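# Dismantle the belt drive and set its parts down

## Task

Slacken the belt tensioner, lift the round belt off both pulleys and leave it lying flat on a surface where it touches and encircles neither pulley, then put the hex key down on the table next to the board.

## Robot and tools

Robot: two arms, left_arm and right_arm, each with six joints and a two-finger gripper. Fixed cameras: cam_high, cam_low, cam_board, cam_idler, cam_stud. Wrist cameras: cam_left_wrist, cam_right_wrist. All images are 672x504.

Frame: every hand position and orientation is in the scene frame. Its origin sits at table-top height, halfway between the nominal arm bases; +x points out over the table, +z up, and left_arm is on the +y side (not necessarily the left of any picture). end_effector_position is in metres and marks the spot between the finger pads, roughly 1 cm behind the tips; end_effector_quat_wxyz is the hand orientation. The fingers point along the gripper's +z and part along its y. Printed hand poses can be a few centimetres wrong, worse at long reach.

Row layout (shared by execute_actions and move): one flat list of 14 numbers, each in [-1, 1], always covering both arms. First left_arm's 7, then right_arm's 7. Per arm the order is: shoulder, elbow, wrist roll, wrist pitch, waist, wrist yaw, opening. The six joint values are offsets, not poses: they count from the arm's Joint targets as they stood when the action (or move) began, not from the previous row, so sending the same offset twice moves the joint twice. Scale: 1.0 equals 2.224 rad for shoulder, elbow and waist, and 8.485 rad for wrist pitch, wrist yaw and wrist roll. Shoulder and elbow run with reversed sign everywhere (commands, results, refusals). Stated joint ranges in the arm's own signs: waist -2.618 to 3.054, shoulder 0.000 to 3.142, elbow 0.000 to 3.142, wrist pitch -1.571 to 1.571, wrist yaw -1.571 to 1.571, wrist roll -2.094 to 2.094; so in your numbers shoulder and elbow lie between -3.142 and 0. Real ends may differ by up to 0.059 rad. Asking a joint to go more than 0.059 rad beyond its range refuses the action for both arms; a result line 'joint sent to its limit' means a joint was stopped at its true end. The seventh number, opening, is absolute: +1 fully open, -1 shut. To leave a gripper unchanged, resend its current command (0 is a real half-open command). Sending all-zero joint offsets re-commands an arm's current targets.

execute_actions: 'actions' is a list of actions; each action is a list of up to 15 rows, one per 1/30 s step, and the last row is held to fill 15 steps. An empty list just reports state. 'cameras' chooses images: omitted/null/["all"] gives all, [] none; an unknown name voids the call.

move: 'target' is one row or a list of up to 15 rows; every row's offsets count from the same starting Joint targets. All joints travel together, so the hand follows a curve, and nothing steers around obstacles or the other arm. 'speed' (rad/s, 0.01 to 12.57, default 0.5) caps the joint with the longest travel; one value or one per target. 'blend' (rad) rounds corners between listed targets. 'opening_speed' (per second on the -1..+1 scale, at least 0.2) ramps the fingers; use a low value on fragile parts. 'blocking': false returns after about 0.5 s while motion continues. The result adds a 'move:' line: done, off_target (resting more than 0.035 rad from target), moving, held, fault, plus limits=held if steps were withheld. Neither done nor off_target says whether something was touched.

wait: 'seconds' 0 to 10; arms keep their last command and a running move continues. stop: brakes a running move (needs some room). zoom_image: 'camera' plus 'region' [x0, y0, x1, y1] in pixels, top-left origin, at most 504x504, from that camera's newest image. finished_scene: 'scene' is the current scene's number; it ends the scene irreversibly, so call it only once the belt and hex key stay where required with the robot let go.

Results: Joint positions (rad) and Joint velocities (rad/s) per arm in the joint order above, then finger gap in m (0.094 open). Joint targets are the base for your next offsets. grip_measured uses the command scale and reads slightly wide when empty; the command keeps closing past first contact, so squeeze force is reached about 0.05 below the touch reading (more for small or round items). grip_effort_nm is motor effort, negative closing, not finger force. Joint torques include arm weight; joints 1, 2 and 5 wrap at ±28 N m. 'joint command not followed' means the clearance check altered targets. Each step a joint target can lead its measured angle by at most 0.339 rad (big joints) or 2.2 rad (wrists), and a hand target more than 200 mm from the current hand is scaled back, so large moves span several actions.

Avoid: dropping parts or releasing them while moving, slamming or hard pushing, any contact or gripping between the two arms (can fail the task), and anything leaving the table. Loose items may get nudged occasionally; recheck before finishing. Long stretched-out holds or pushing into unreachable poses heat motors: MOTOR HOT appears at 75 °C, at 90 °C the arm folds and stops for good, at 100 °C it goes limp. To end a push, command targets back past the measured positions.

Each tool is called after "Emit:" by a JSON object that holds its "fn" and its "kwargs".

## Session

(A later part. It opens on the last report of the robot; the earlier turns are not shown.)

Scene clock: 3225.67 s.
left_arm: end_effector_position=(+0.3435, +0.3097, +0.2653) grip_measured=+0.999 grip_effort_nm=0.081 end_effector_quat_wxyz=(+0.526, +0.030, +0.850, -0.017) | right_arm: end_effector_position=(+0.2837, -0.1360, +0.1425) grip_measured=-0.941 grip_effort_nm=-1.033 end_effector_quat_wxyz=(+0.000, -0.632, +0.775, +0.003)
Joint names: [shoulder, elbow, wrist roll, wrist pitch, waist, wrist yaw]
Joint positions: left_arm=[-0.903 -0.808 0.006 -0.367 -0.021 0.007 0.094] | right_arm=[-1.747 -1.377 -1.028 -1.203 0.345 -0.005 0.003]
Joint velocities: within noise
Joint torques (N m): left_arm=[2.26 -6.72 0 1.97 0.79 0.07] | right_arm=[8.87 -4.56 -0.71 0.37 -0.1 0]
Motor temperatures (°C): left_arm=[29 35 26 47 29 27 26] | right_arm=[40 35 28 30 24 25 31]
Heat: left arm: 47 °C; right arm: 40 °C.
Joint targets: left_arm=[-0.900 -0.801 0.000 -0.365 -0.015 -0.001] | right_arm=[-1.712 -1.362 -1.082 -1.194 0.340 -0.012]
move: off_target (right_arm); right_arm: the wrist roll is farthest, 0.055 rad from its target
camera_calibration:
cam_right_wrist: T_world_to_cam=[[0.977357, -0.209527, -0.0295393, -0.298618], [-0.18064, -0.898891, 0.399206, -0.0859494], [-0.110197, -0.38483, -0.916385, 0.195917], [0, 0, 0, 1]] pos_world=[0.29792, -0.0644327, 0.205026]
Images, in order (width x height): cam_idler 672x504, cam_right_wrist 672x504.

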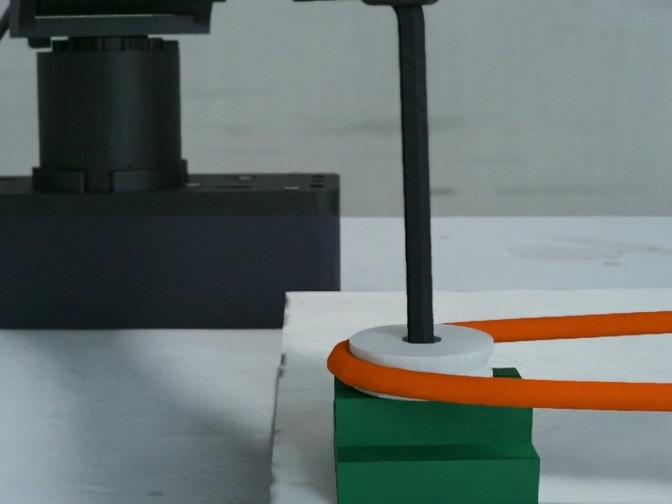

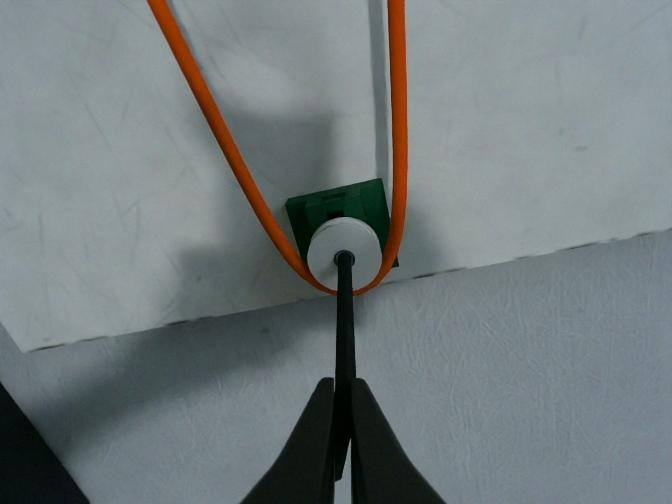

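Emit:
{"fn": "move", "kwargs": {"target": [0,0,0,0,0,0,1,0,0,-0.0177,0,0,0,-1], "speed": 0.15, "cameras": ["cam_idler","cam_right_wrist"]}}

Emit:
{"fn": "zoom_image", "kwargs": {"camera": "cam_idler", "region": [382, 260, 462, 350]}}

Emit:
{"fn": "zoom_image", "kwargs": {"camera": "cam_right_wrist", "region": [270, 200, 420, 500]}}

Scene clock: 3253.10 s.
left_arm: end_effector_position=(+0.3435, +0.3097, +0.2653) grip_measured=+0.999 grip_effort_nm=0.081 end_effector_quat_wxyz=(+0.526, +0.030, +0.850, -0.017) | right_arm: end_effector_position=(+0.2845, -0.1357, +0.1426) grip_measured=-0.942 grip_effort_nm=-1.013 end_effector_quat_wxyz=(-0.002, +0.692, -0.722, -0.002)
Joint names: [shoulder, elbow, wrist roll, wrist pitch, waist, wrist yaw]
Joint positions: left_arm=[-0.903 -0.808 0.006 -0.367 -0.021 0.007 0.094] | right_arm=[-1.747 -1.377 -1.187 -1.2 0.345 -0.005 0.003]
Joint velocities: within noise
Joint torques (N m): left_arm=[2.26 -6.71 0 1.98 0.79 0.07] | right_arm=[8.88 -4.56 -0.61 0.36 -0.09 0.01]
Motor temperatures (°C): left_arm=[29 35 26 47 29 27 26] | right_arm=[43 34 28 29 24 25 31]
Heat: left arm: 47 °C; right arm: 43 °C.
Joint targets: left_arm=[-0.900 -0.801 0.000 -0.365 -0.015 -0.001] | right_arm=[-1.712 -1.362 -1.233 -1.193 0.340 -0.012]
move: off_target (right_arm); right_arm: the wrist roll is farthest, 0.045 rad from its target
camera_calibration:
cam_right_wrist: T_world_to_cam=[[0.998336, -0.0516301, -0.0256861, -0.284453], [-0.0372117, -0.917055, 0.397021, -0.128486], [-0.0440538, -0.395404, -0.91745, 0.17616], [0, 0, 0, 1]] pos_world=[0.286959, -0.0628605, 0.205323]
Images, in order (width x height): cam_idler 672x504, cam_right_wrist 672x504.

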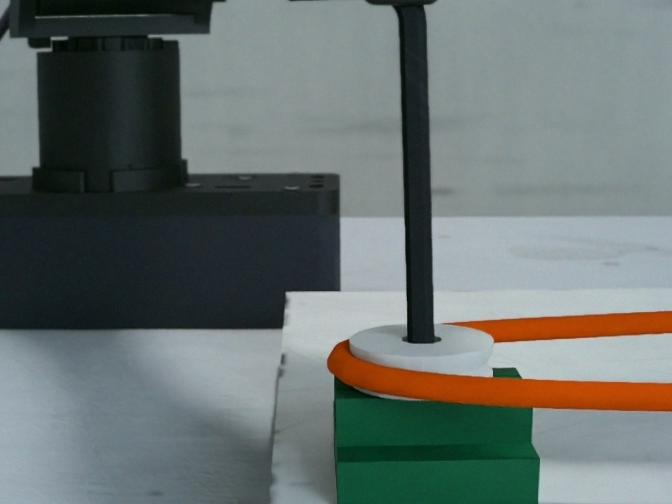

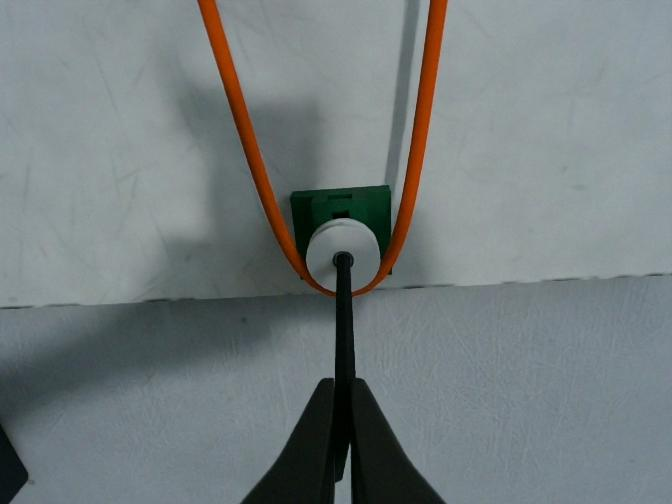

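Scaled by 5.600.

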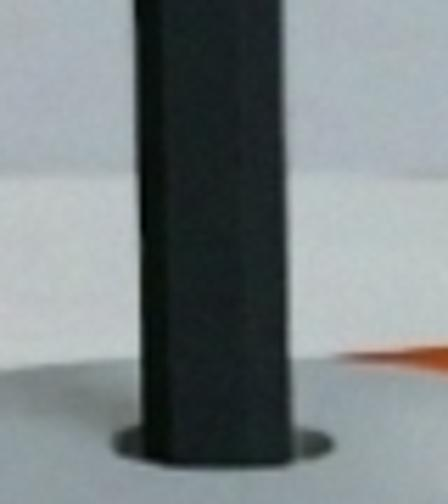

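Scaled by 1.680.

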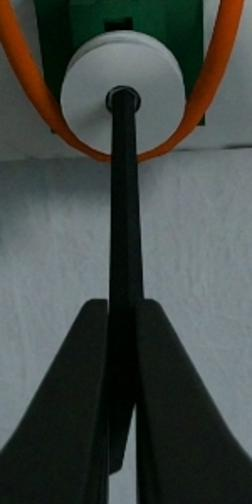

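Emit:
{"fn": "move", "kwargs": {"target": [0,0,0,0,0,0,1,0,0,-0.0354,0,0,0,-1], "speed": 0.2, "cameras": ["cam_idler","cam_right_wrist","cam_stud"]}}

Emit:
{"fn": "zoom_image", "kwargs": {"camera": "cam_idler", "region": [382, 260, 462, 350]}}

Emit:
{"fn": "zoom_image", "kwargs": {"camera": "cam_right_wrist", "region": [270, 200, 420, 500]}}

Scene clock: 3269.17 s.
left_arm: end_effector_position=(+0.3435, +0.3097, +0.2653) grip_measured=+0.999 grip_effort_nm=0.081 end_effector_quat_wxyz=(+0.526, +0.030, +0.850, -0.017) | right_arm: end_effector_position=(+0.2859, -0.1340, +0.1425) grip_measured=-0.942 grip_effort_nm=-1.013 end_effector_quat_wxyz=(-0.007, +0.801, -0.598, -0.002)
Joint names: [shoulder, elbow, wrist roll, wrist pitch, waist, wrist yaw]
Joint positions: left_arm=[-0.903 -0.808 0.006 -0.367 -0.021 0.007 0.094] | right_arm=[-1.747 -1.377 -1.519 -1.192 0.346 -0.01 0.003]
Joint velocities: within noise
Joint torques (N m): left_arm=[2.26 -6.71 0 1.98 0.77 0.07] | right_arm=[8.85 -4.53 -0.2 0.27 -0.17 0.04]
Motor temperatures (°C): left_arm=[28 35 26 47 29 27 26] | right_arm=[44 34 28 29 24 25 31]
Heat: left arm: 47 °C; right arm: 44 °C.
Joint targets: left_arm=[-0.900 -0.801 0.000 -0.365 -0.015 -0.001] | right_arm=[-1.712 -1.362 -1.533 -1.193 0.340 -0.011]
move: done
camera_calibration:
cam_right_wrist: T_world_to_cam=[[0.960717, 0.277034, -0.0165655, -0.232259], [0.261097, -0.881992, 0.392324, -0.206793], [0.0940765, -0.381238, -0.919678, 0.139543], [0, 0, 0, 1]] pos_world=[0.264001, -0.0648468, 0.205617]
Images, in order (width x height): cam_idler 672x504, cam_stud 672x504, cam_right_wrist 672x504.

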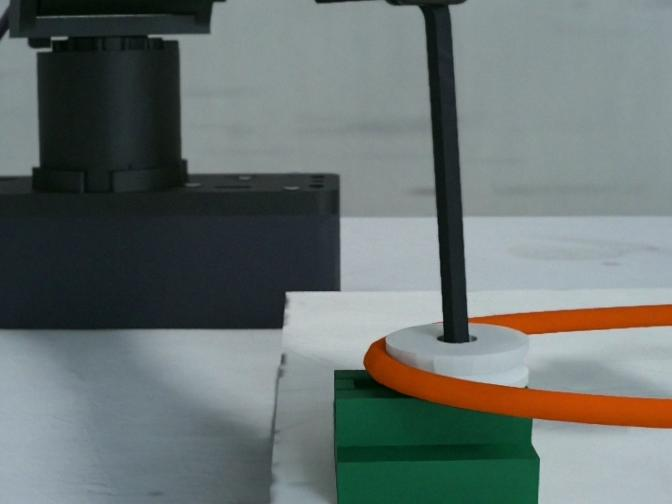

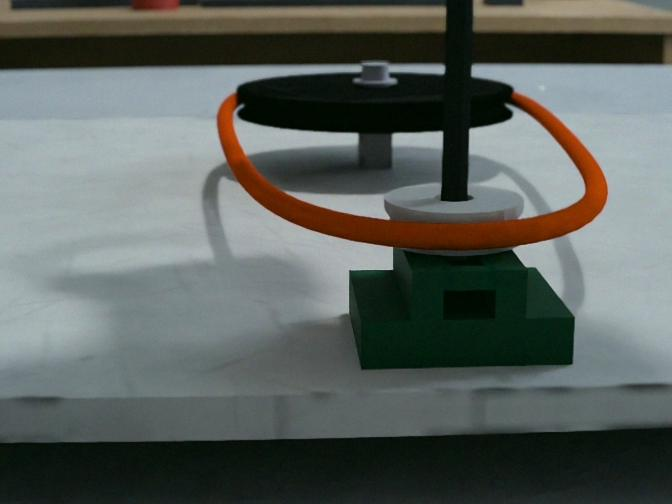

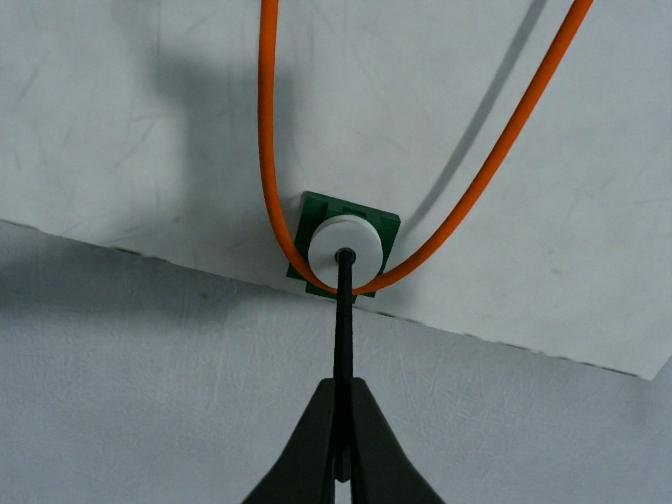

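Scaled by 5.600.

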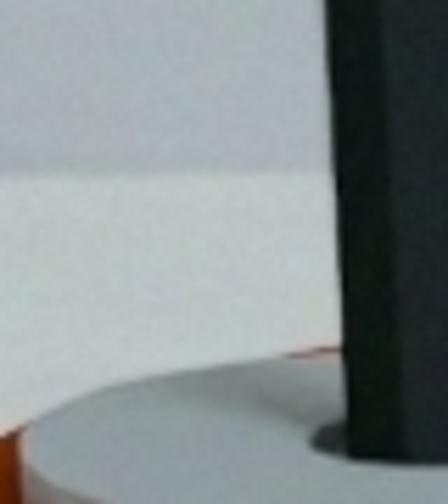

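Scaled by 1.680.

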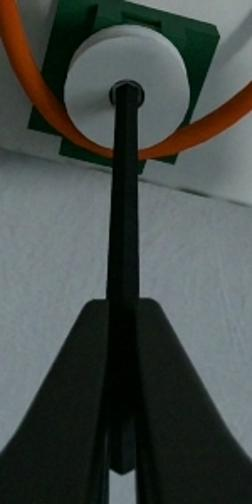

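Emit:
{"fn": "move", "kwargs": {"target": [0,0,0,0,0,0,1,0.0018,-0.0418,0,-0.0081,0.0072,0,-1], "speed": 0.08, "cameras": ["cam_idler","cam_right_wrist","cam_stud"]}}

Scene clock: 3299.87 s.
left_arm: end_effector_position=(+0.3435, +0.3097, +0.2653) grip_measured=+0.999 grip_effort_nm=0.085 end_effector_quat_wxyz=(+0.526, +0.030, +0.850, -0.017) | right_arm: end_effector_position=(+0.2849, -0.1330, +0.1565) grip_measured=-0.942 grip_effort_nm=-1.004 end_effector_quat_wxyz=(-0.006, +0.803, -0.596, -0.002)
Joint names: [shoulder, elbow, wrist roll, wrist pitch, waist, wrist yaw]
Joint positions: left_arm=[-0.903 -0.808 0.006 -0.367 -0.021 0.007 0.094] | right_arm=[-1.741 -1.426 -1.521 -1.248 0.35 -0.01 0.003]
Joint velocities: within noise
Joint torques (N m): left_arm=[2.26 -6.72 0 1.98 0.77 0.07] | right_arm=[8.69 -8.9 -0.2 0.17 0.91 0.05]
Motor temperatures (°C): left_arm=[28 35 26 47 29 27 26] | right_arm=[45 34 28 29 24 25 31]
Heat: left arm: 47 °C; right arm: 45 °C.
Joint targets: left_arm=[-0.900 -0.801 0.000 -0.365 -0.015 -0.001] | right_arm=[-1.708 -1.455 -1.533 -1.262 0.356 -0.012]
move: done
camera_calibration:
cam_right_wrist: T_world_to_cam=[[0.959082, 0.282523, -0.0185113, -0.229914], [0.266906, -0.88038, 0.392036, -0.212504], [0.0944623, -0.380935, -0.919764, 0.152719], [0, 0, 0, 1]] pos_world=[0.262799, -0.0639522, 0.219519]
Images, in order (width x height): cam_idler 672x504, cam_stud 672x504, cam_right_wrist 672x504.

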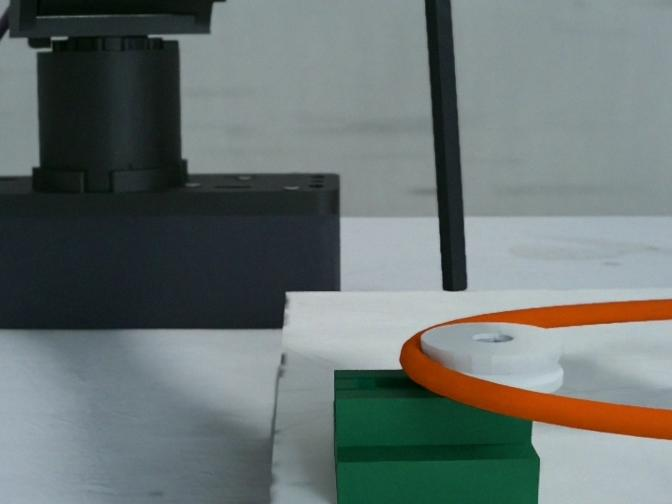

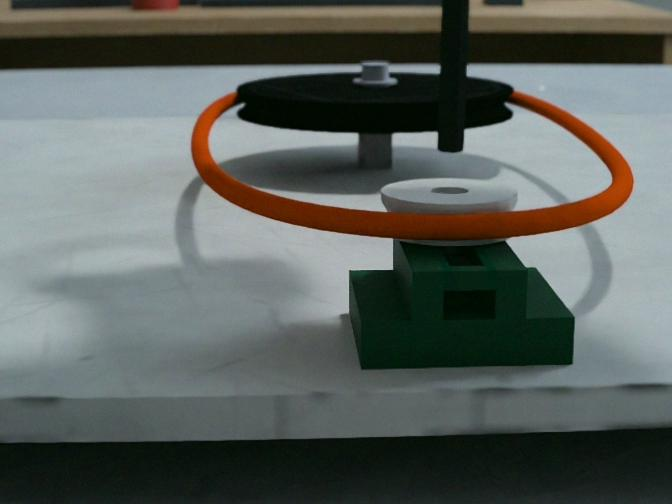

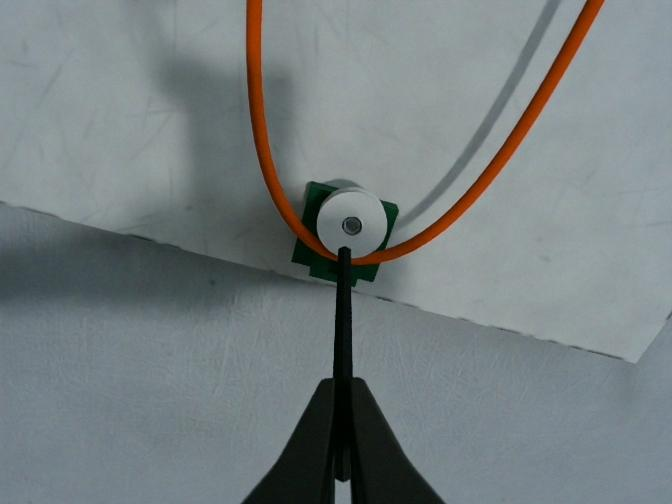

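Emit:
{"fn": "move", "kwargs": {"target": [[0,0,0,0,0,0,1,-0.0144,-0.0904,0,-0.0236,0,0,-1],[0,0,0,0,0,0,1,-0.0549,-0.1344,0.1860,-0.0275,0.1200,0,-1]], "speed": [0.2,0.6], "cameras": ["cam_idler","cam_right_wrist","cam_board"]}}

Scene clock: 3508.27 s.
left_arm: end_effector_position=(+0.3435, +0.3097, +0.2653) grip_measured=+0.999 grip_effort_nm=0.081 end_effector_quat_wxyz=(+0.526, +0.030, +0.850, -0.017) | right_arm: end_effector_position=(+0.2563, -0.0496, +0.2107) grip_measured=-0.942 grip_effort_nm=-1.023 end_effector_quat_wxyz=(-0.001, -0.287, +0.958, +0.005)
Joint names: [shoulder, elbow, wrist roll, wrist pitch, waist, wrist yaw]
Joint positions: left_arm=[-0.903 -0.808 0.006 -0.367 -0.021 0.007 0.094] | right_arm=[-1.809 -1.724 0.033 -1.485 0.619 -0.01 0.003]
Joint velocities: within noise
Joint torques (N m): left_arm=[2.26 -6.72 0 1.98 0.77 0.07] | right_arm=[5.12 -8.87 0.09 0.21 0.69 0.12]
Motor temperatures (°C): left_arm=[28 35 26 47 29 27 26] | right_arm=[48 39 28 27 24 24 32]
Heat: left arm: 47 °C; right arm: 48 °C.
Joint targets: left_arm=[-0.900 -0.801 0.000 -0.365 -0.015 -0.001] | right_arm=[-1.830 -1.754 0.045 -1.496 0.623 -0.012]
move: done
camera_calibration:
cam_right_wrist: T_world_to_cam=[[0.541773, -0.839767, -0.035682, -0.170029], [-0.761632, -0.508435, 0.40176, 0.127334], [-0.355527, -0.190486, -0.91505, 0.360806], [0, 0, 0, 1]] pos_world=[0.317375, -0.00931468, 0.272931]
Images, in order (width x height): cam_board 672x504, cam_idler 672x504, cam_right_wrist 672x504.

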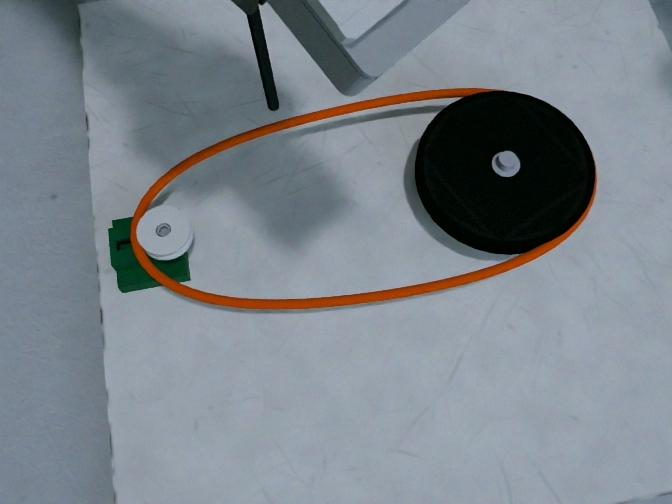

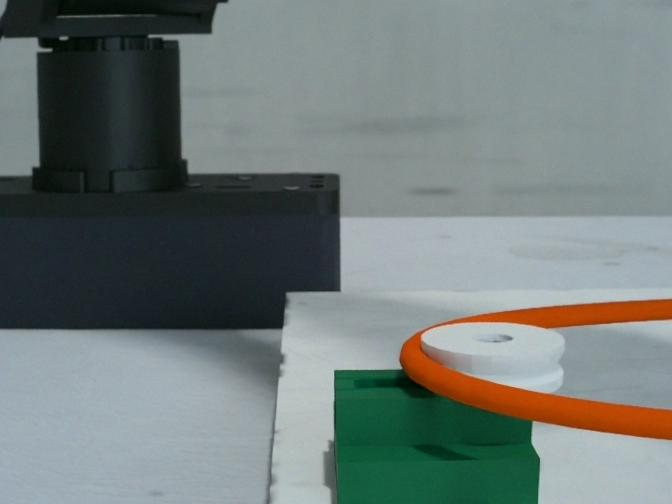

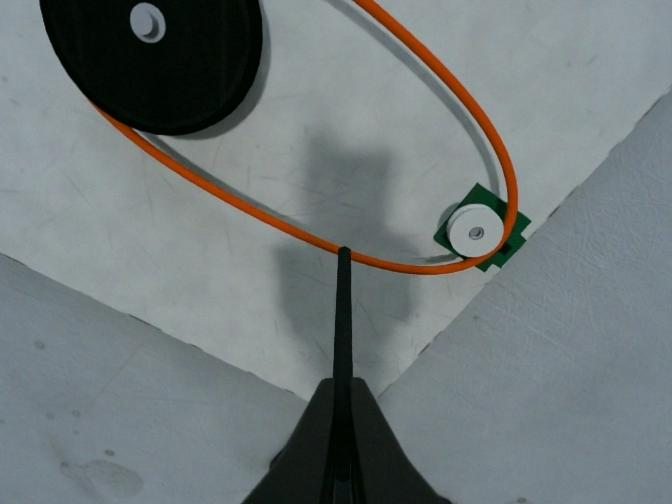

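Emit:
{"fn": "move", "kwargs": {"target": [-0.1218,0.2603,0.00825,0.1343,-0.4353,-0.0024,0, 0,0,0,0,0,0,-1], "speed": 0.6, "cameras": ["cam_left_wrist","cam_right_wrist","cam_board","cam_high"]}}

Scene clock: 3540.30 s.
left_arm: end_effector_position=(+0.2041, +0.0334, +0.1644) grip_measured=+0.001 grip_effort_nm=-0.066 end_effector_quat_wxyz=(+0.566, +0.393, +0.665, -0.288) | right_arm: end_effector_position=(+0.2563, -0.0496, +0.2108) grip_measured=-0.942 grip_effort_nm=-1.023 end_effector_quat_wxyz=(-0.001, -0.286, +0.958, +0.005)
Joint names: [shoulder, elbow, wrist roll, wrist pitch, waist, wrist yaw]
Joint positions: left_arm=[-1.164 -0.228 0.061 0.743 -0.977 -0.01 0.047] | right_arm=[-1.809 -1.724 0.034 -1.485 0.619 -0.01 0.003]
Joint velocities: within noise
Joint torques (N m): left_arm=[2.26 -5.79 0.13 2.35 -0.27 0.03] | right_arm=[5.14 -8.9 0.08 0.22 0.72 0.12]
Motor temperatures (°C): left_arm=[28 35 26 47 29 27 26] | right_arm=[42 41 28 27 24 24 33]
Heat: left arm: 47 °C; right arm: 42 °C.
Joint targets: left_arm=[-1.171 -0.221 0.070 0.775 -0.983 -0.021] | right_arm=[-1.830 -1.754 0.045 -1.496 0.623 -0.012]
move: done
camera_calibration:
cam_left_wrist: T_world_to_cam=[[-0.843441, -0.534491, -0.0540939, 0.200037], [-0.271476, 0.510943, -0.815621, 0.213967], [0.463582, -0.673243, -0.576052, 0.106534], [0, 0, 0, 1]] pos_world=[0.17742, 0.0693162, 0.246706]
cam_right_wrist: T_world_to_cam=[[0.540543, -0.840557, -0.0357351, -0.169766], [-0.762376, -0.507345, 0.401725, 0.127577], [-0.355803, -0.189906, -0.915063, 0.361011], [0, 0, 0, 1]] pos_world=[0.317476, -0.0094143, 0.273031]
Images, in order (width x height): cam_high 672x504, cam_board 672x504, cam_left_wrist 672x504, cam_right_wrist 672x504.

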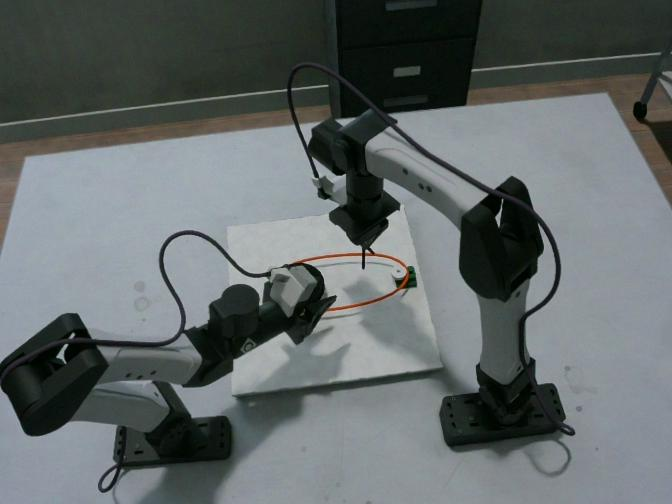

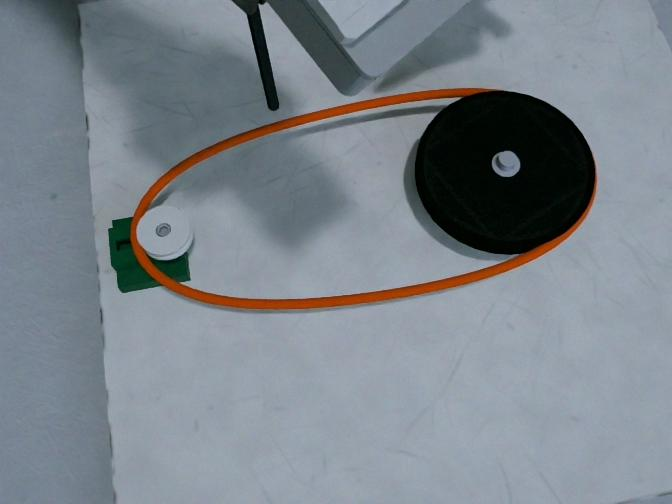

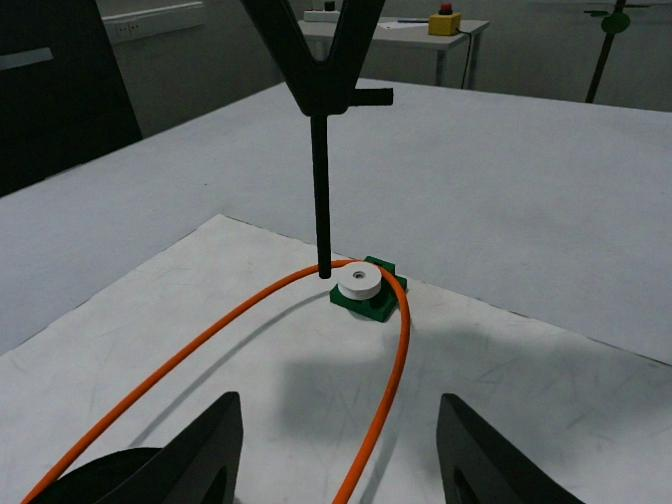

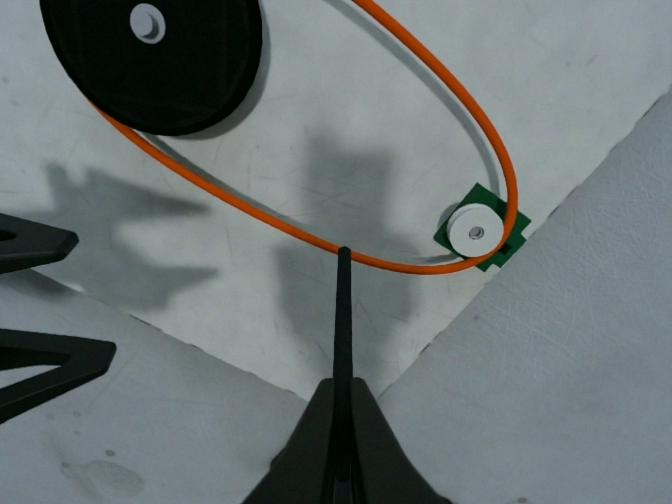

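Emit:
{"fn": "move", "kwargs": {"target": [-0.1485,-0.0940,0,0.0189,0.0094,0,0, 0,0,0,0,0,0,-1], "speed": 0.25, "cameras": ["cam_left_wrist","cam_right_wrist"]}}

Scene clock: 3574.10 s.
left_arm: end_effector_position=(+0.2373, -0.0135, +0.1600) grip_measured=+0.001 grip_effort_nm=-0.071 end_effector_quat_wxyz=(+0.571, +0.389, +0.663, -0.287) | right_arm: end_effector_position=(+0.2563, -0.0496, +0.2108) grip_measured=-0.942 grip_effort_nm=-1.023 end_effector_quat_wxyz=(-0.001, -0.286, +0.958, +0.005)
Joint names: [shoulder, elbow, wrist roll, wrist pitch, waist, wrist yaw]
Joint positions: left_arm=[-1.492 -0.403 0.062 0.906 -0.969 -0.011 0.047] | right_arm=[-1.809 -1.724 0.035 -1.485 0.619 -0.01 0.003]
Joint velocities: within noise
Joint torques (N m): left_arm=[4.55 -8.57 0.13 2.36 0.84 0.04] | right_arm=[5.15 -8.88 0.08 0.21 0.7 0.12]
Motor temperatures (°C): left_arm=[28 35 26 46 29 27 26] | right_arm=[40 41 28 27 24 24 33]
Heat: left arm: 46 °C; right arm: 41 °C.
Joint targets: left_arm=[-1.501 -0.431 0.070 0.935 -0.962 -0.021] | right_arm=[-1.830 -1.754 0.045 -1.496 0.623 -0.012]
move: done
camera_calibration:
cam_left_wrist: T_world_to_cam=[[-0.83846, -0.542184, -0.0549641, 0.201584], [-0.270715, 0.501922, -0.821454, 0.243935], [0.472967, -0.673877, -0.567619, 0.0535119], [0, 0, 0, 1]] pos_world=[0.209748, 0.0229198, 0.241836]
cam_right_wrist: T_world_to_cam=[[0.540219, -0.840766, -0.0357079, -0.169673], [-0.762565, -0.507035, 0.401758, 0.127631], [-0.35589, -0.189808, -0.915049, 0.361036], [0, 0, 0, 1]] pos_world=[0.317477, -0.00941425, 0.273031]
Images, in order (width x height): cam_left_wrist 672x504, cam_right_wrist 672x504.

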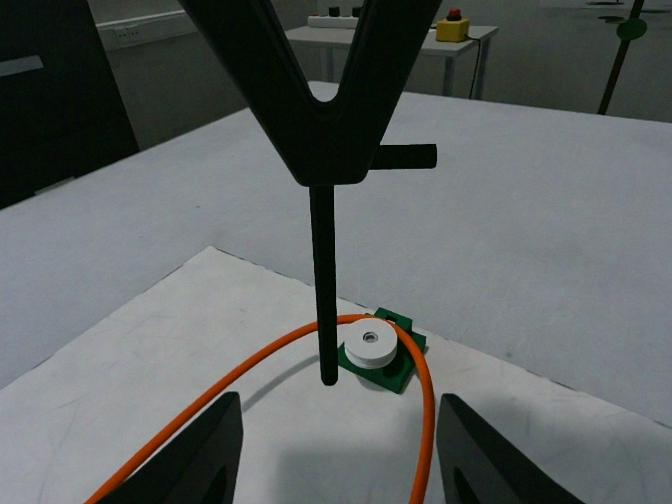

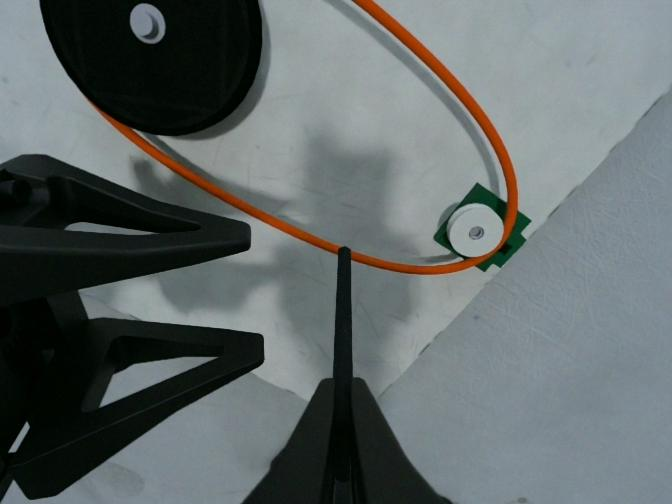

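Emit:
{"fn": "move", "kwargs": {"target": [-0.0679,-0.0479,0,0.0061,0.0009,0,0, 0,0,0,0,0,0,-1], "speed": 0.12, "cameras": ["cam_left_wrist","cam_right_wrist"]}}

Scene clock: 3607.17 s.
left_arm: end_effector_position=(+0.2542, -0.0403, +0.1554) grip_measured=+0.001 grip_effort_nm=-0.066 end_effector_quat_wxyz=(+0.574, +0.387, +0.661, -0.289) | right_arm: end_effector_position=(+0.2563, -0.0496, +0.2108) grip_measured=-0.942 grip_effort_nm=-1.009 end_effector_quat_wxyz=(-0.001, -0.286, +0.958, +0.005)
Joint names: [shoulder, elbow, wrist roll, wrist pitch, waist, wrist yaw]
Joint positions: left_arm=[-1.643 -0.51 0.062 0.958 -0.969 -0.011 0.047] | right_arm=[-1.809 -1.724 0.035 -1.485 0.619 -0.01 0.003]
Joint velocities: within noise
Joint torques (N m): left_arm=[5.74 -8.32 0.12 2.34 1.02 0.04] | right_arm=[5.14 -8.87 0.08 0.22 0.72 0.13]
Motor temperatures (°C): left_arm=[29 35 26 50 29 27 26] | right_arm=[39 42 28 27 24 24 33]
Heat: left arm: 50 °C; right arm: 42 °C.
Joint targets: left_arm=[-1.652 -0.537 0.070 0.987 -0.960 -0.021] | right_arm=[-1.830 -1.754 0.045 -1.496 0.623 -0.012]
move: done
camera_calibration:
cam_left_wrist: T_world_to_cam=[[-0.838164, -0.542612, -0.0552551, 0.200941], [-0.26621, 0.495411, -0.826861, 0.257715], [0.476039, -0.678336, -0.559685, 0.0226303], [0, 0, 0, 1]] pos_world=[0.226255, -0.00329085, 0.236863]
cam_right_wrist: T_world_to_cam=[[0.540219, -0.840766, -0.0357079, -0.169673], [-0.762565, -0.507035, 0.401758, 0.127631], [-0.35589, -0.189808, -0.915049, 0.361036], [0, 0, 0, 1]] pos_world=[0.317477, -0.00941425, 0.273031]
Images, in order (width x height): cam_left_wrist 672x504, cam_right_wrist 672x504.

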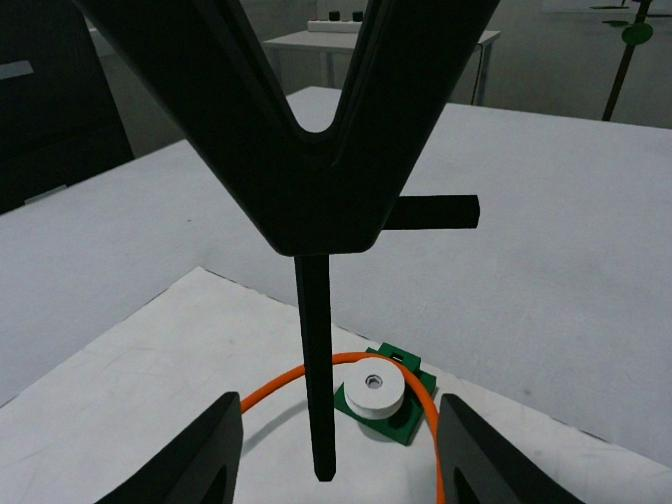

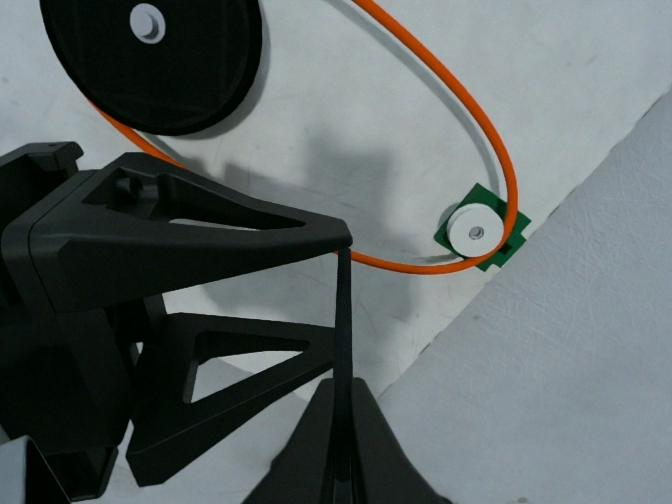

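Emit:
{"fn": "move", "kwargs": {"target": [-0.0112,-0.0098,0,0.0004,0.0020,0,0, 0,0,0,0,0,0,-1], "speed": 0.08, "cameras": ["cam_left_wrist","cam_right_wrist"]}}

Scene clock: 3624.00 s.
left_arm: end_effector_position=(+0.2598, -0.0438, +0.1547) grip_measured=+0.001 grip_effort_nm=-0.071 end_effector_quat_wxyz=(+0.576, +0.385, +0.662, -0.287) | right_arm: end_effector_position=(+0.2563, -0.0496, +0.2108) grip_measured=-0.942 grip_effort_nm=-1.018 end_effector_quat_wxyz=(-0.001, -0.286, +0.958, +0.005)
Joint names: [shoulder, elbow, wrist roll, wrist pitch, waist, wrist yaw]
Joint positions: left_arm=[-1.667 -0.532 0.062 0.962 -0.963 -0.011 0.047] | right_arm=[-1.809 -1.724 0.035 -1.485 0.619 -0.01 0.003]
Joint velocities: within noise
Joint torques (N m): left_arm=[5.93 -8.28 0.12 2.34 0.85 0.04] | right_arm=[5.14 -8.9 0.07 0.21 0.7 0.12]
Motor temperatures (°C): left_arm=[30 35 26 51 29 27 26] | right_arm=[39 42 28 27 24 24 33]
Heat: left arm: 51 °C; right arm: 42 °C.
Joint targets: left_arm=[-1.677 -0.559 0.070 0.991 -0.956 -0.021] | right_arm=[-1.830 -1.754 0.045 -1.496 0.623 -0.012]
move: done
camera_calibration:
cam_left_wrist: T_world_to_cam=[[-0.834626, -0.548038, -0.0552685, 0.202551], [-0.269052, 0.493179, -0.827276, 0.260989], [0.480636, -0.675596, -0.55907, 0.0160278], [0, 0, 0, 1]] pos_world=[0.231571, -0.00688031, 0.236065]
cam_right_wrist: T_world_to_cam=[[0.540219, -0.840766, -0.0357079, -0.169673], [-0.762565, -0.507035, 0.401758, 0.127631], [-0.35589, -0.189808, -0.915049, 0.361036], [0, 0, 0, 1]] pos_world=[0.317477, -0.00941425, 0.273031]
Images, in order (width x height): cam_left_wrist 672x504, cam_right_wrist 672x504.

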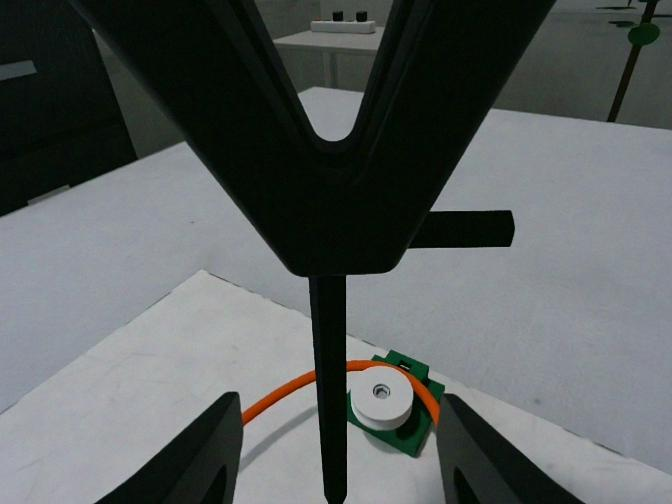

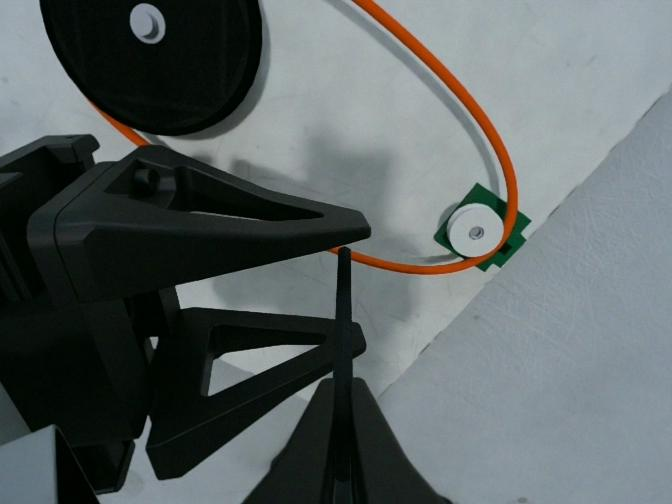

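Emit:
{"fn": "execute_actions", "kwargs": {"actions": [], "cameras": ["cam_left_wrist", "cam_right_wrist", "cam_board"]}}

Scene clock: 3704.03 s.
left_arm: end_effector_position=(+0.2599, -0.0438, +0.1549) grip_measured=+0.001 grip_effort_nm=-0.071 end_effector_quat_wxyz=(+0.576, +0.385, +0.662, -0.287) | right_arm: end_effector_position=(+0.2563, -0.0496, +0.2108) grip_measured=-0.942 grip_effort_nm=-1.009 end_effector_quat_wxyz=(-0.001, -0.286, +0.958, +0.005)
Joint names: [shoulder, elbow, wrist roll, wrist pitch, waist, wrist yaw]
Joint positions: left_arm=[-1.667 -0.532 0.062 0.963 -0.963 -0.011 0.047] | right_arm=[-1.809 -1.724 0.035 -1.485 0.619 -0.01 0.003]
Joint velocities: within noise
Joint torques (N m): left_arm=[5.93 -8.29 0.13 2.33 0.84 0.04] | right_arm=[5.14 -8.87 0.07 0.21 0.69 0.13]
Motor temperatures (°C): left_arm=[30 36 26 50 29 27 26] | right_arm=[38 43 28 27 24 24 33]
Heat: left arm: 50 °C; right arm: 43 °C.
Joint targets: left_arm=[-1.677 -0.559 0.070 0.991 -0.956 -0.021] | right_arm=[-1.830 -1.754 0.045 -1.496 0.623 -0.012]
Tool commands: left_gripper/opening=+0.0 right_gripper/opening=-1.0
camera_calibration:
cam_left_wrist: T_world_to_cam=[[-0.834622, -0.548049, -0.0552106, 0.202602], [-0.268519, 0.492335, -0.827951, 0.261139], [0.48094, -0.676202, -0.558075, 0.0158981], [0, 0, 0, 1]] pos_world=[0.231571, -0.00678179, 0.236269]
cam_right_wrist: T_world_to_cam=[[0.540219, -0.840766, -0.0357079, -0.169673], [-0.762565, -0.507035, 0.401758, 0.127631], [-0.35589, -0.189808, -0.915049, 0.361036], [0, 0, 0, 1]] pos_world=[0.317477, -0.00941425, 0.273031]
Images, in order (width x height): cam_board 672x504, cam_left_wrist 672x504, cam_right_wrist 672x504.

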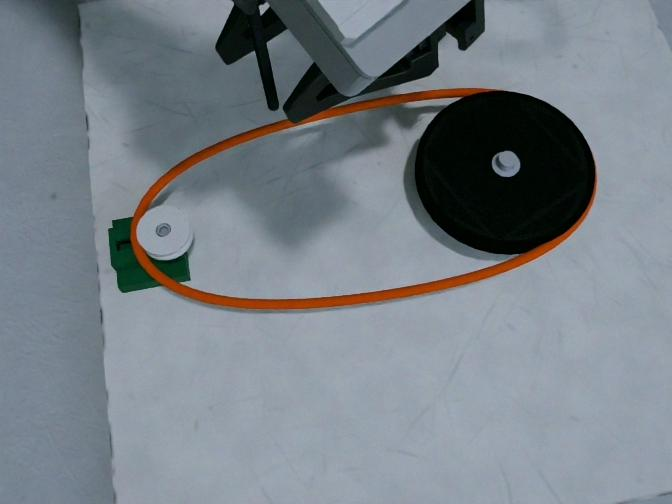

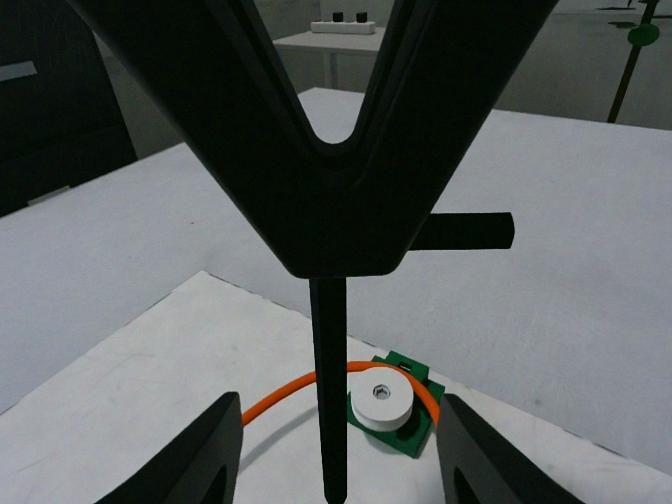

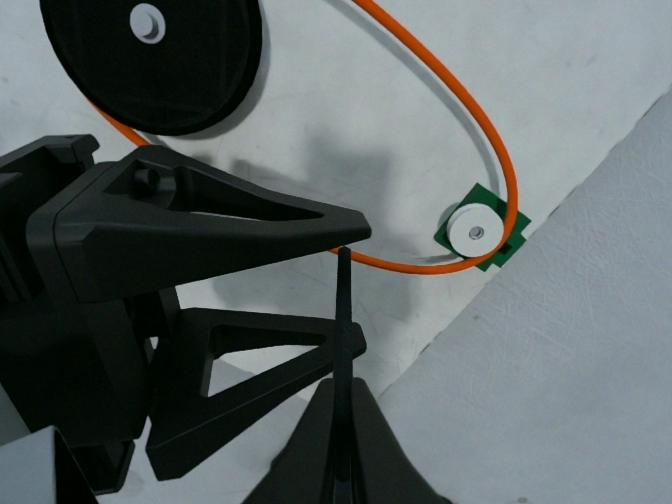

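Emit:
{"fn": "move", "kwargs": {"target": [0,0,0,0,0,0,-0.8,0,0,0,0,0,0,-1], "opening_speed": 0.6, "cameras": ["cam_left_wrist", "cam_right_wrist"]}}

Emit:
{"fn": "move", "kwargs": {"target": [0,0,0,0,0,0,-1,0,0,0,0,0,0,-1], "opening_speed": 0.3, "cameras": ["cam_left_wrist", "cam_right_wrist", "cam_board"]}}

Scene clock: 3718.43 s.
left_arm: end_effector_position=(+0.2599, -0.0438, +0.1550) grip_measured=-0.798 grip_effort_nm=-0.071 end_effector_quat_wxyz=(+0.576, +0.385, +0.661, -0.287) | right_arm: end_effector_position=(+0.2560, -0.0497, +0.2108) grip_measured=-0.942 grip_effort_nm=-1.018 end_effector_quat_wxyz=(-0.002, -0.286, +0.958, +0.005)
Joint names: [shoulder, elbow, wrist roll, wrist pitch, waist, wrist yaw]
Joint positions: left_arm=[-1.667 -0.532 0.062 0.963 -0.963 -0.011 0.009] | right_arm=[-1.809 -1.724 0.035 -1.487 0.619 -0.01 0.003]
Joint velocities: within noise
Joint torques (N m): left_arm=[5.93 -8.28 0.12 2.33 0.84 0.04] | right_arm=[5.14 -8.9 0.08 0.23 0.69 0.12]
Motor temperatures (°C): left_arm=[30 36 26 50 29 27 26] | right_arm=[38 43 28 27 24 24 33]
Heat: left arm: 50 °C; right arm: 43 °C.
Joint targets: left_arm=[-1.677 -0.559 0.070 0.991 -0.956 -0.021] | right_arm=[-1.830 -1.754 0.045 -1.496 0.623 -0.012]
move: done
camera_calibration:
cam_left_wrist: T_world_to_cam=[[-0.834598, -0.548083, -0.0552291, 0.202607], [-0.26837, 0.492111, -0.828133, 0.26123], [0.481065, -0.676336, -0.557805, 0.0158603], [0, 0, 0, 1]] pos_world=[0.231572, -0.0067821, 0.23637]
cam_right_wrist: T_world_to_cam=[[0.540185, -0.840791, -0.0356278, -0.169664], [-0.762206, -0.506764, 0.402781, 0.127077], [-0.35671, -0.190421, -0.914603, 0.360986], [0, 0, 0, 1]] pos_world=[0.317276, -0.00951483, 0.27293]
Images, in order (width x height): cam_left_wrist 672x504, cam_right_wrist 672x504.

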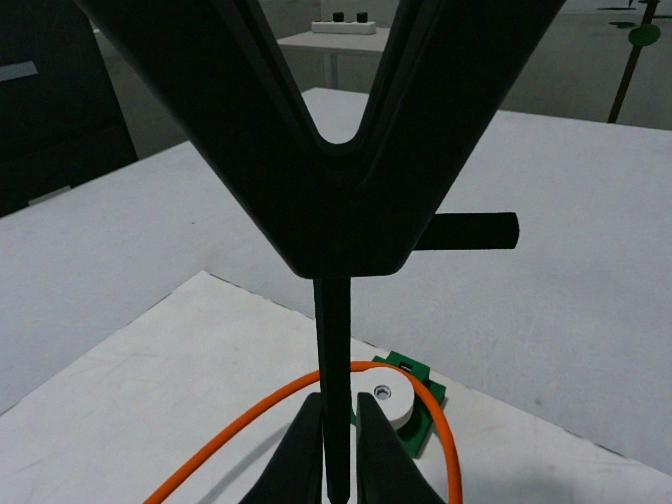

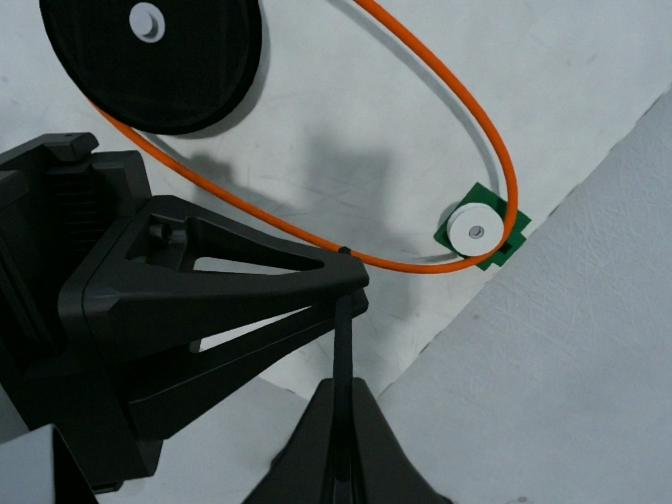

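Scene clock: 3719.30 s.
left_arm: end_effector_position=(+0.2599, -0.0438, +0.1551) grip_measured=-0.906 grip_effort_nm=-1.009 end_effector_quat_wxyz=(+0.576, +0.384, +0.661, -0.287) | right_arm: end_effector_position=(+0.2557, -0.0500, +0.2108) grip_measured=-0.942 grip_effort_nm=-1.009 end_effector_quat_wxyz=(-0.003, -0.286, +0.958, +0.005)
Joint names: [shoulder, elbow, wrist roll, wrist pitch, waist, wrist yaw]
Joint positions: left_arm=[-1.667 -0.532 0.062 0.964 -0.963 -0.011 0.004] | right_arm=[-1.809 -1.724 0.035 -1.488 0.619 -0.01 0.003]
Joint velocities: within noise
Joint torques (N m): left_arm=[5.91 -8.29 0.12 2.32 0.84 0.05] | right_arm=[5.15 -8.87 0.07 0.24 0.72 0.12]
Motor temperatures (°C): left_arm=[30 36 26 50 29 27 26] | right_arm=[38 43 28 27 24 24 33]
Heat: left arm: 50 °C; right arm: 43 °C.
Joint targets: left_arm=[-1.677 -0.559 0.070 0.990 -0.956 -0.021] | right_arm=[-1.830 -1.754 0.045 -1.495 0.623 -0.012]
move: done
camera_calibration:
cam_left_wrist: T_world_to_cam=[[-0.834381, -0.548409, -0.0552766, 0.202566], [-0.268348, 0.491773, -0.828341, 0.261273], [0.481453, -0.676319, -0.557491, 0.0156964], [0, 0, 0, 1]] pos_world=[0.231573, -0.00678182, 0.236371]
cam_right_wrist: T_world_to_cam=[[0.540099, -0.840849, -0.0355763, -0.169715], [-0.761711, -0.506369, 0.404211, 0.126319], [-0.357895, -0.191215, -0.913974, 0.360981], [0, 0, 0, 1]] pos_world=[0.317075, -0.00971559, 0.27283]
Images, in order (width x height): cam_board 672x504, cam_left_wrist 672x504, cam_right_wrist 672x504.

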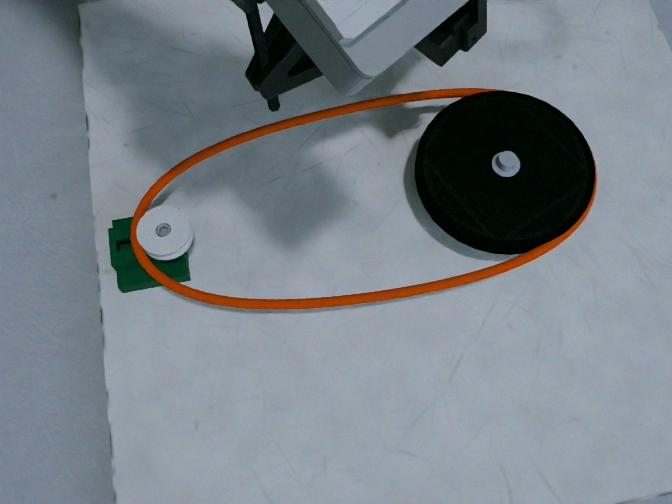

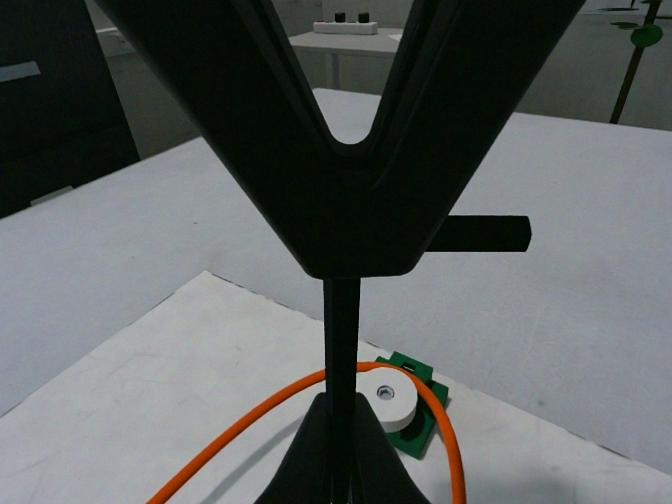

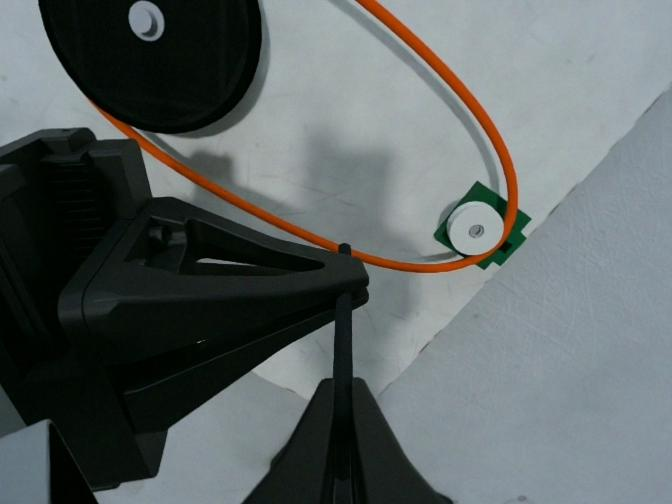

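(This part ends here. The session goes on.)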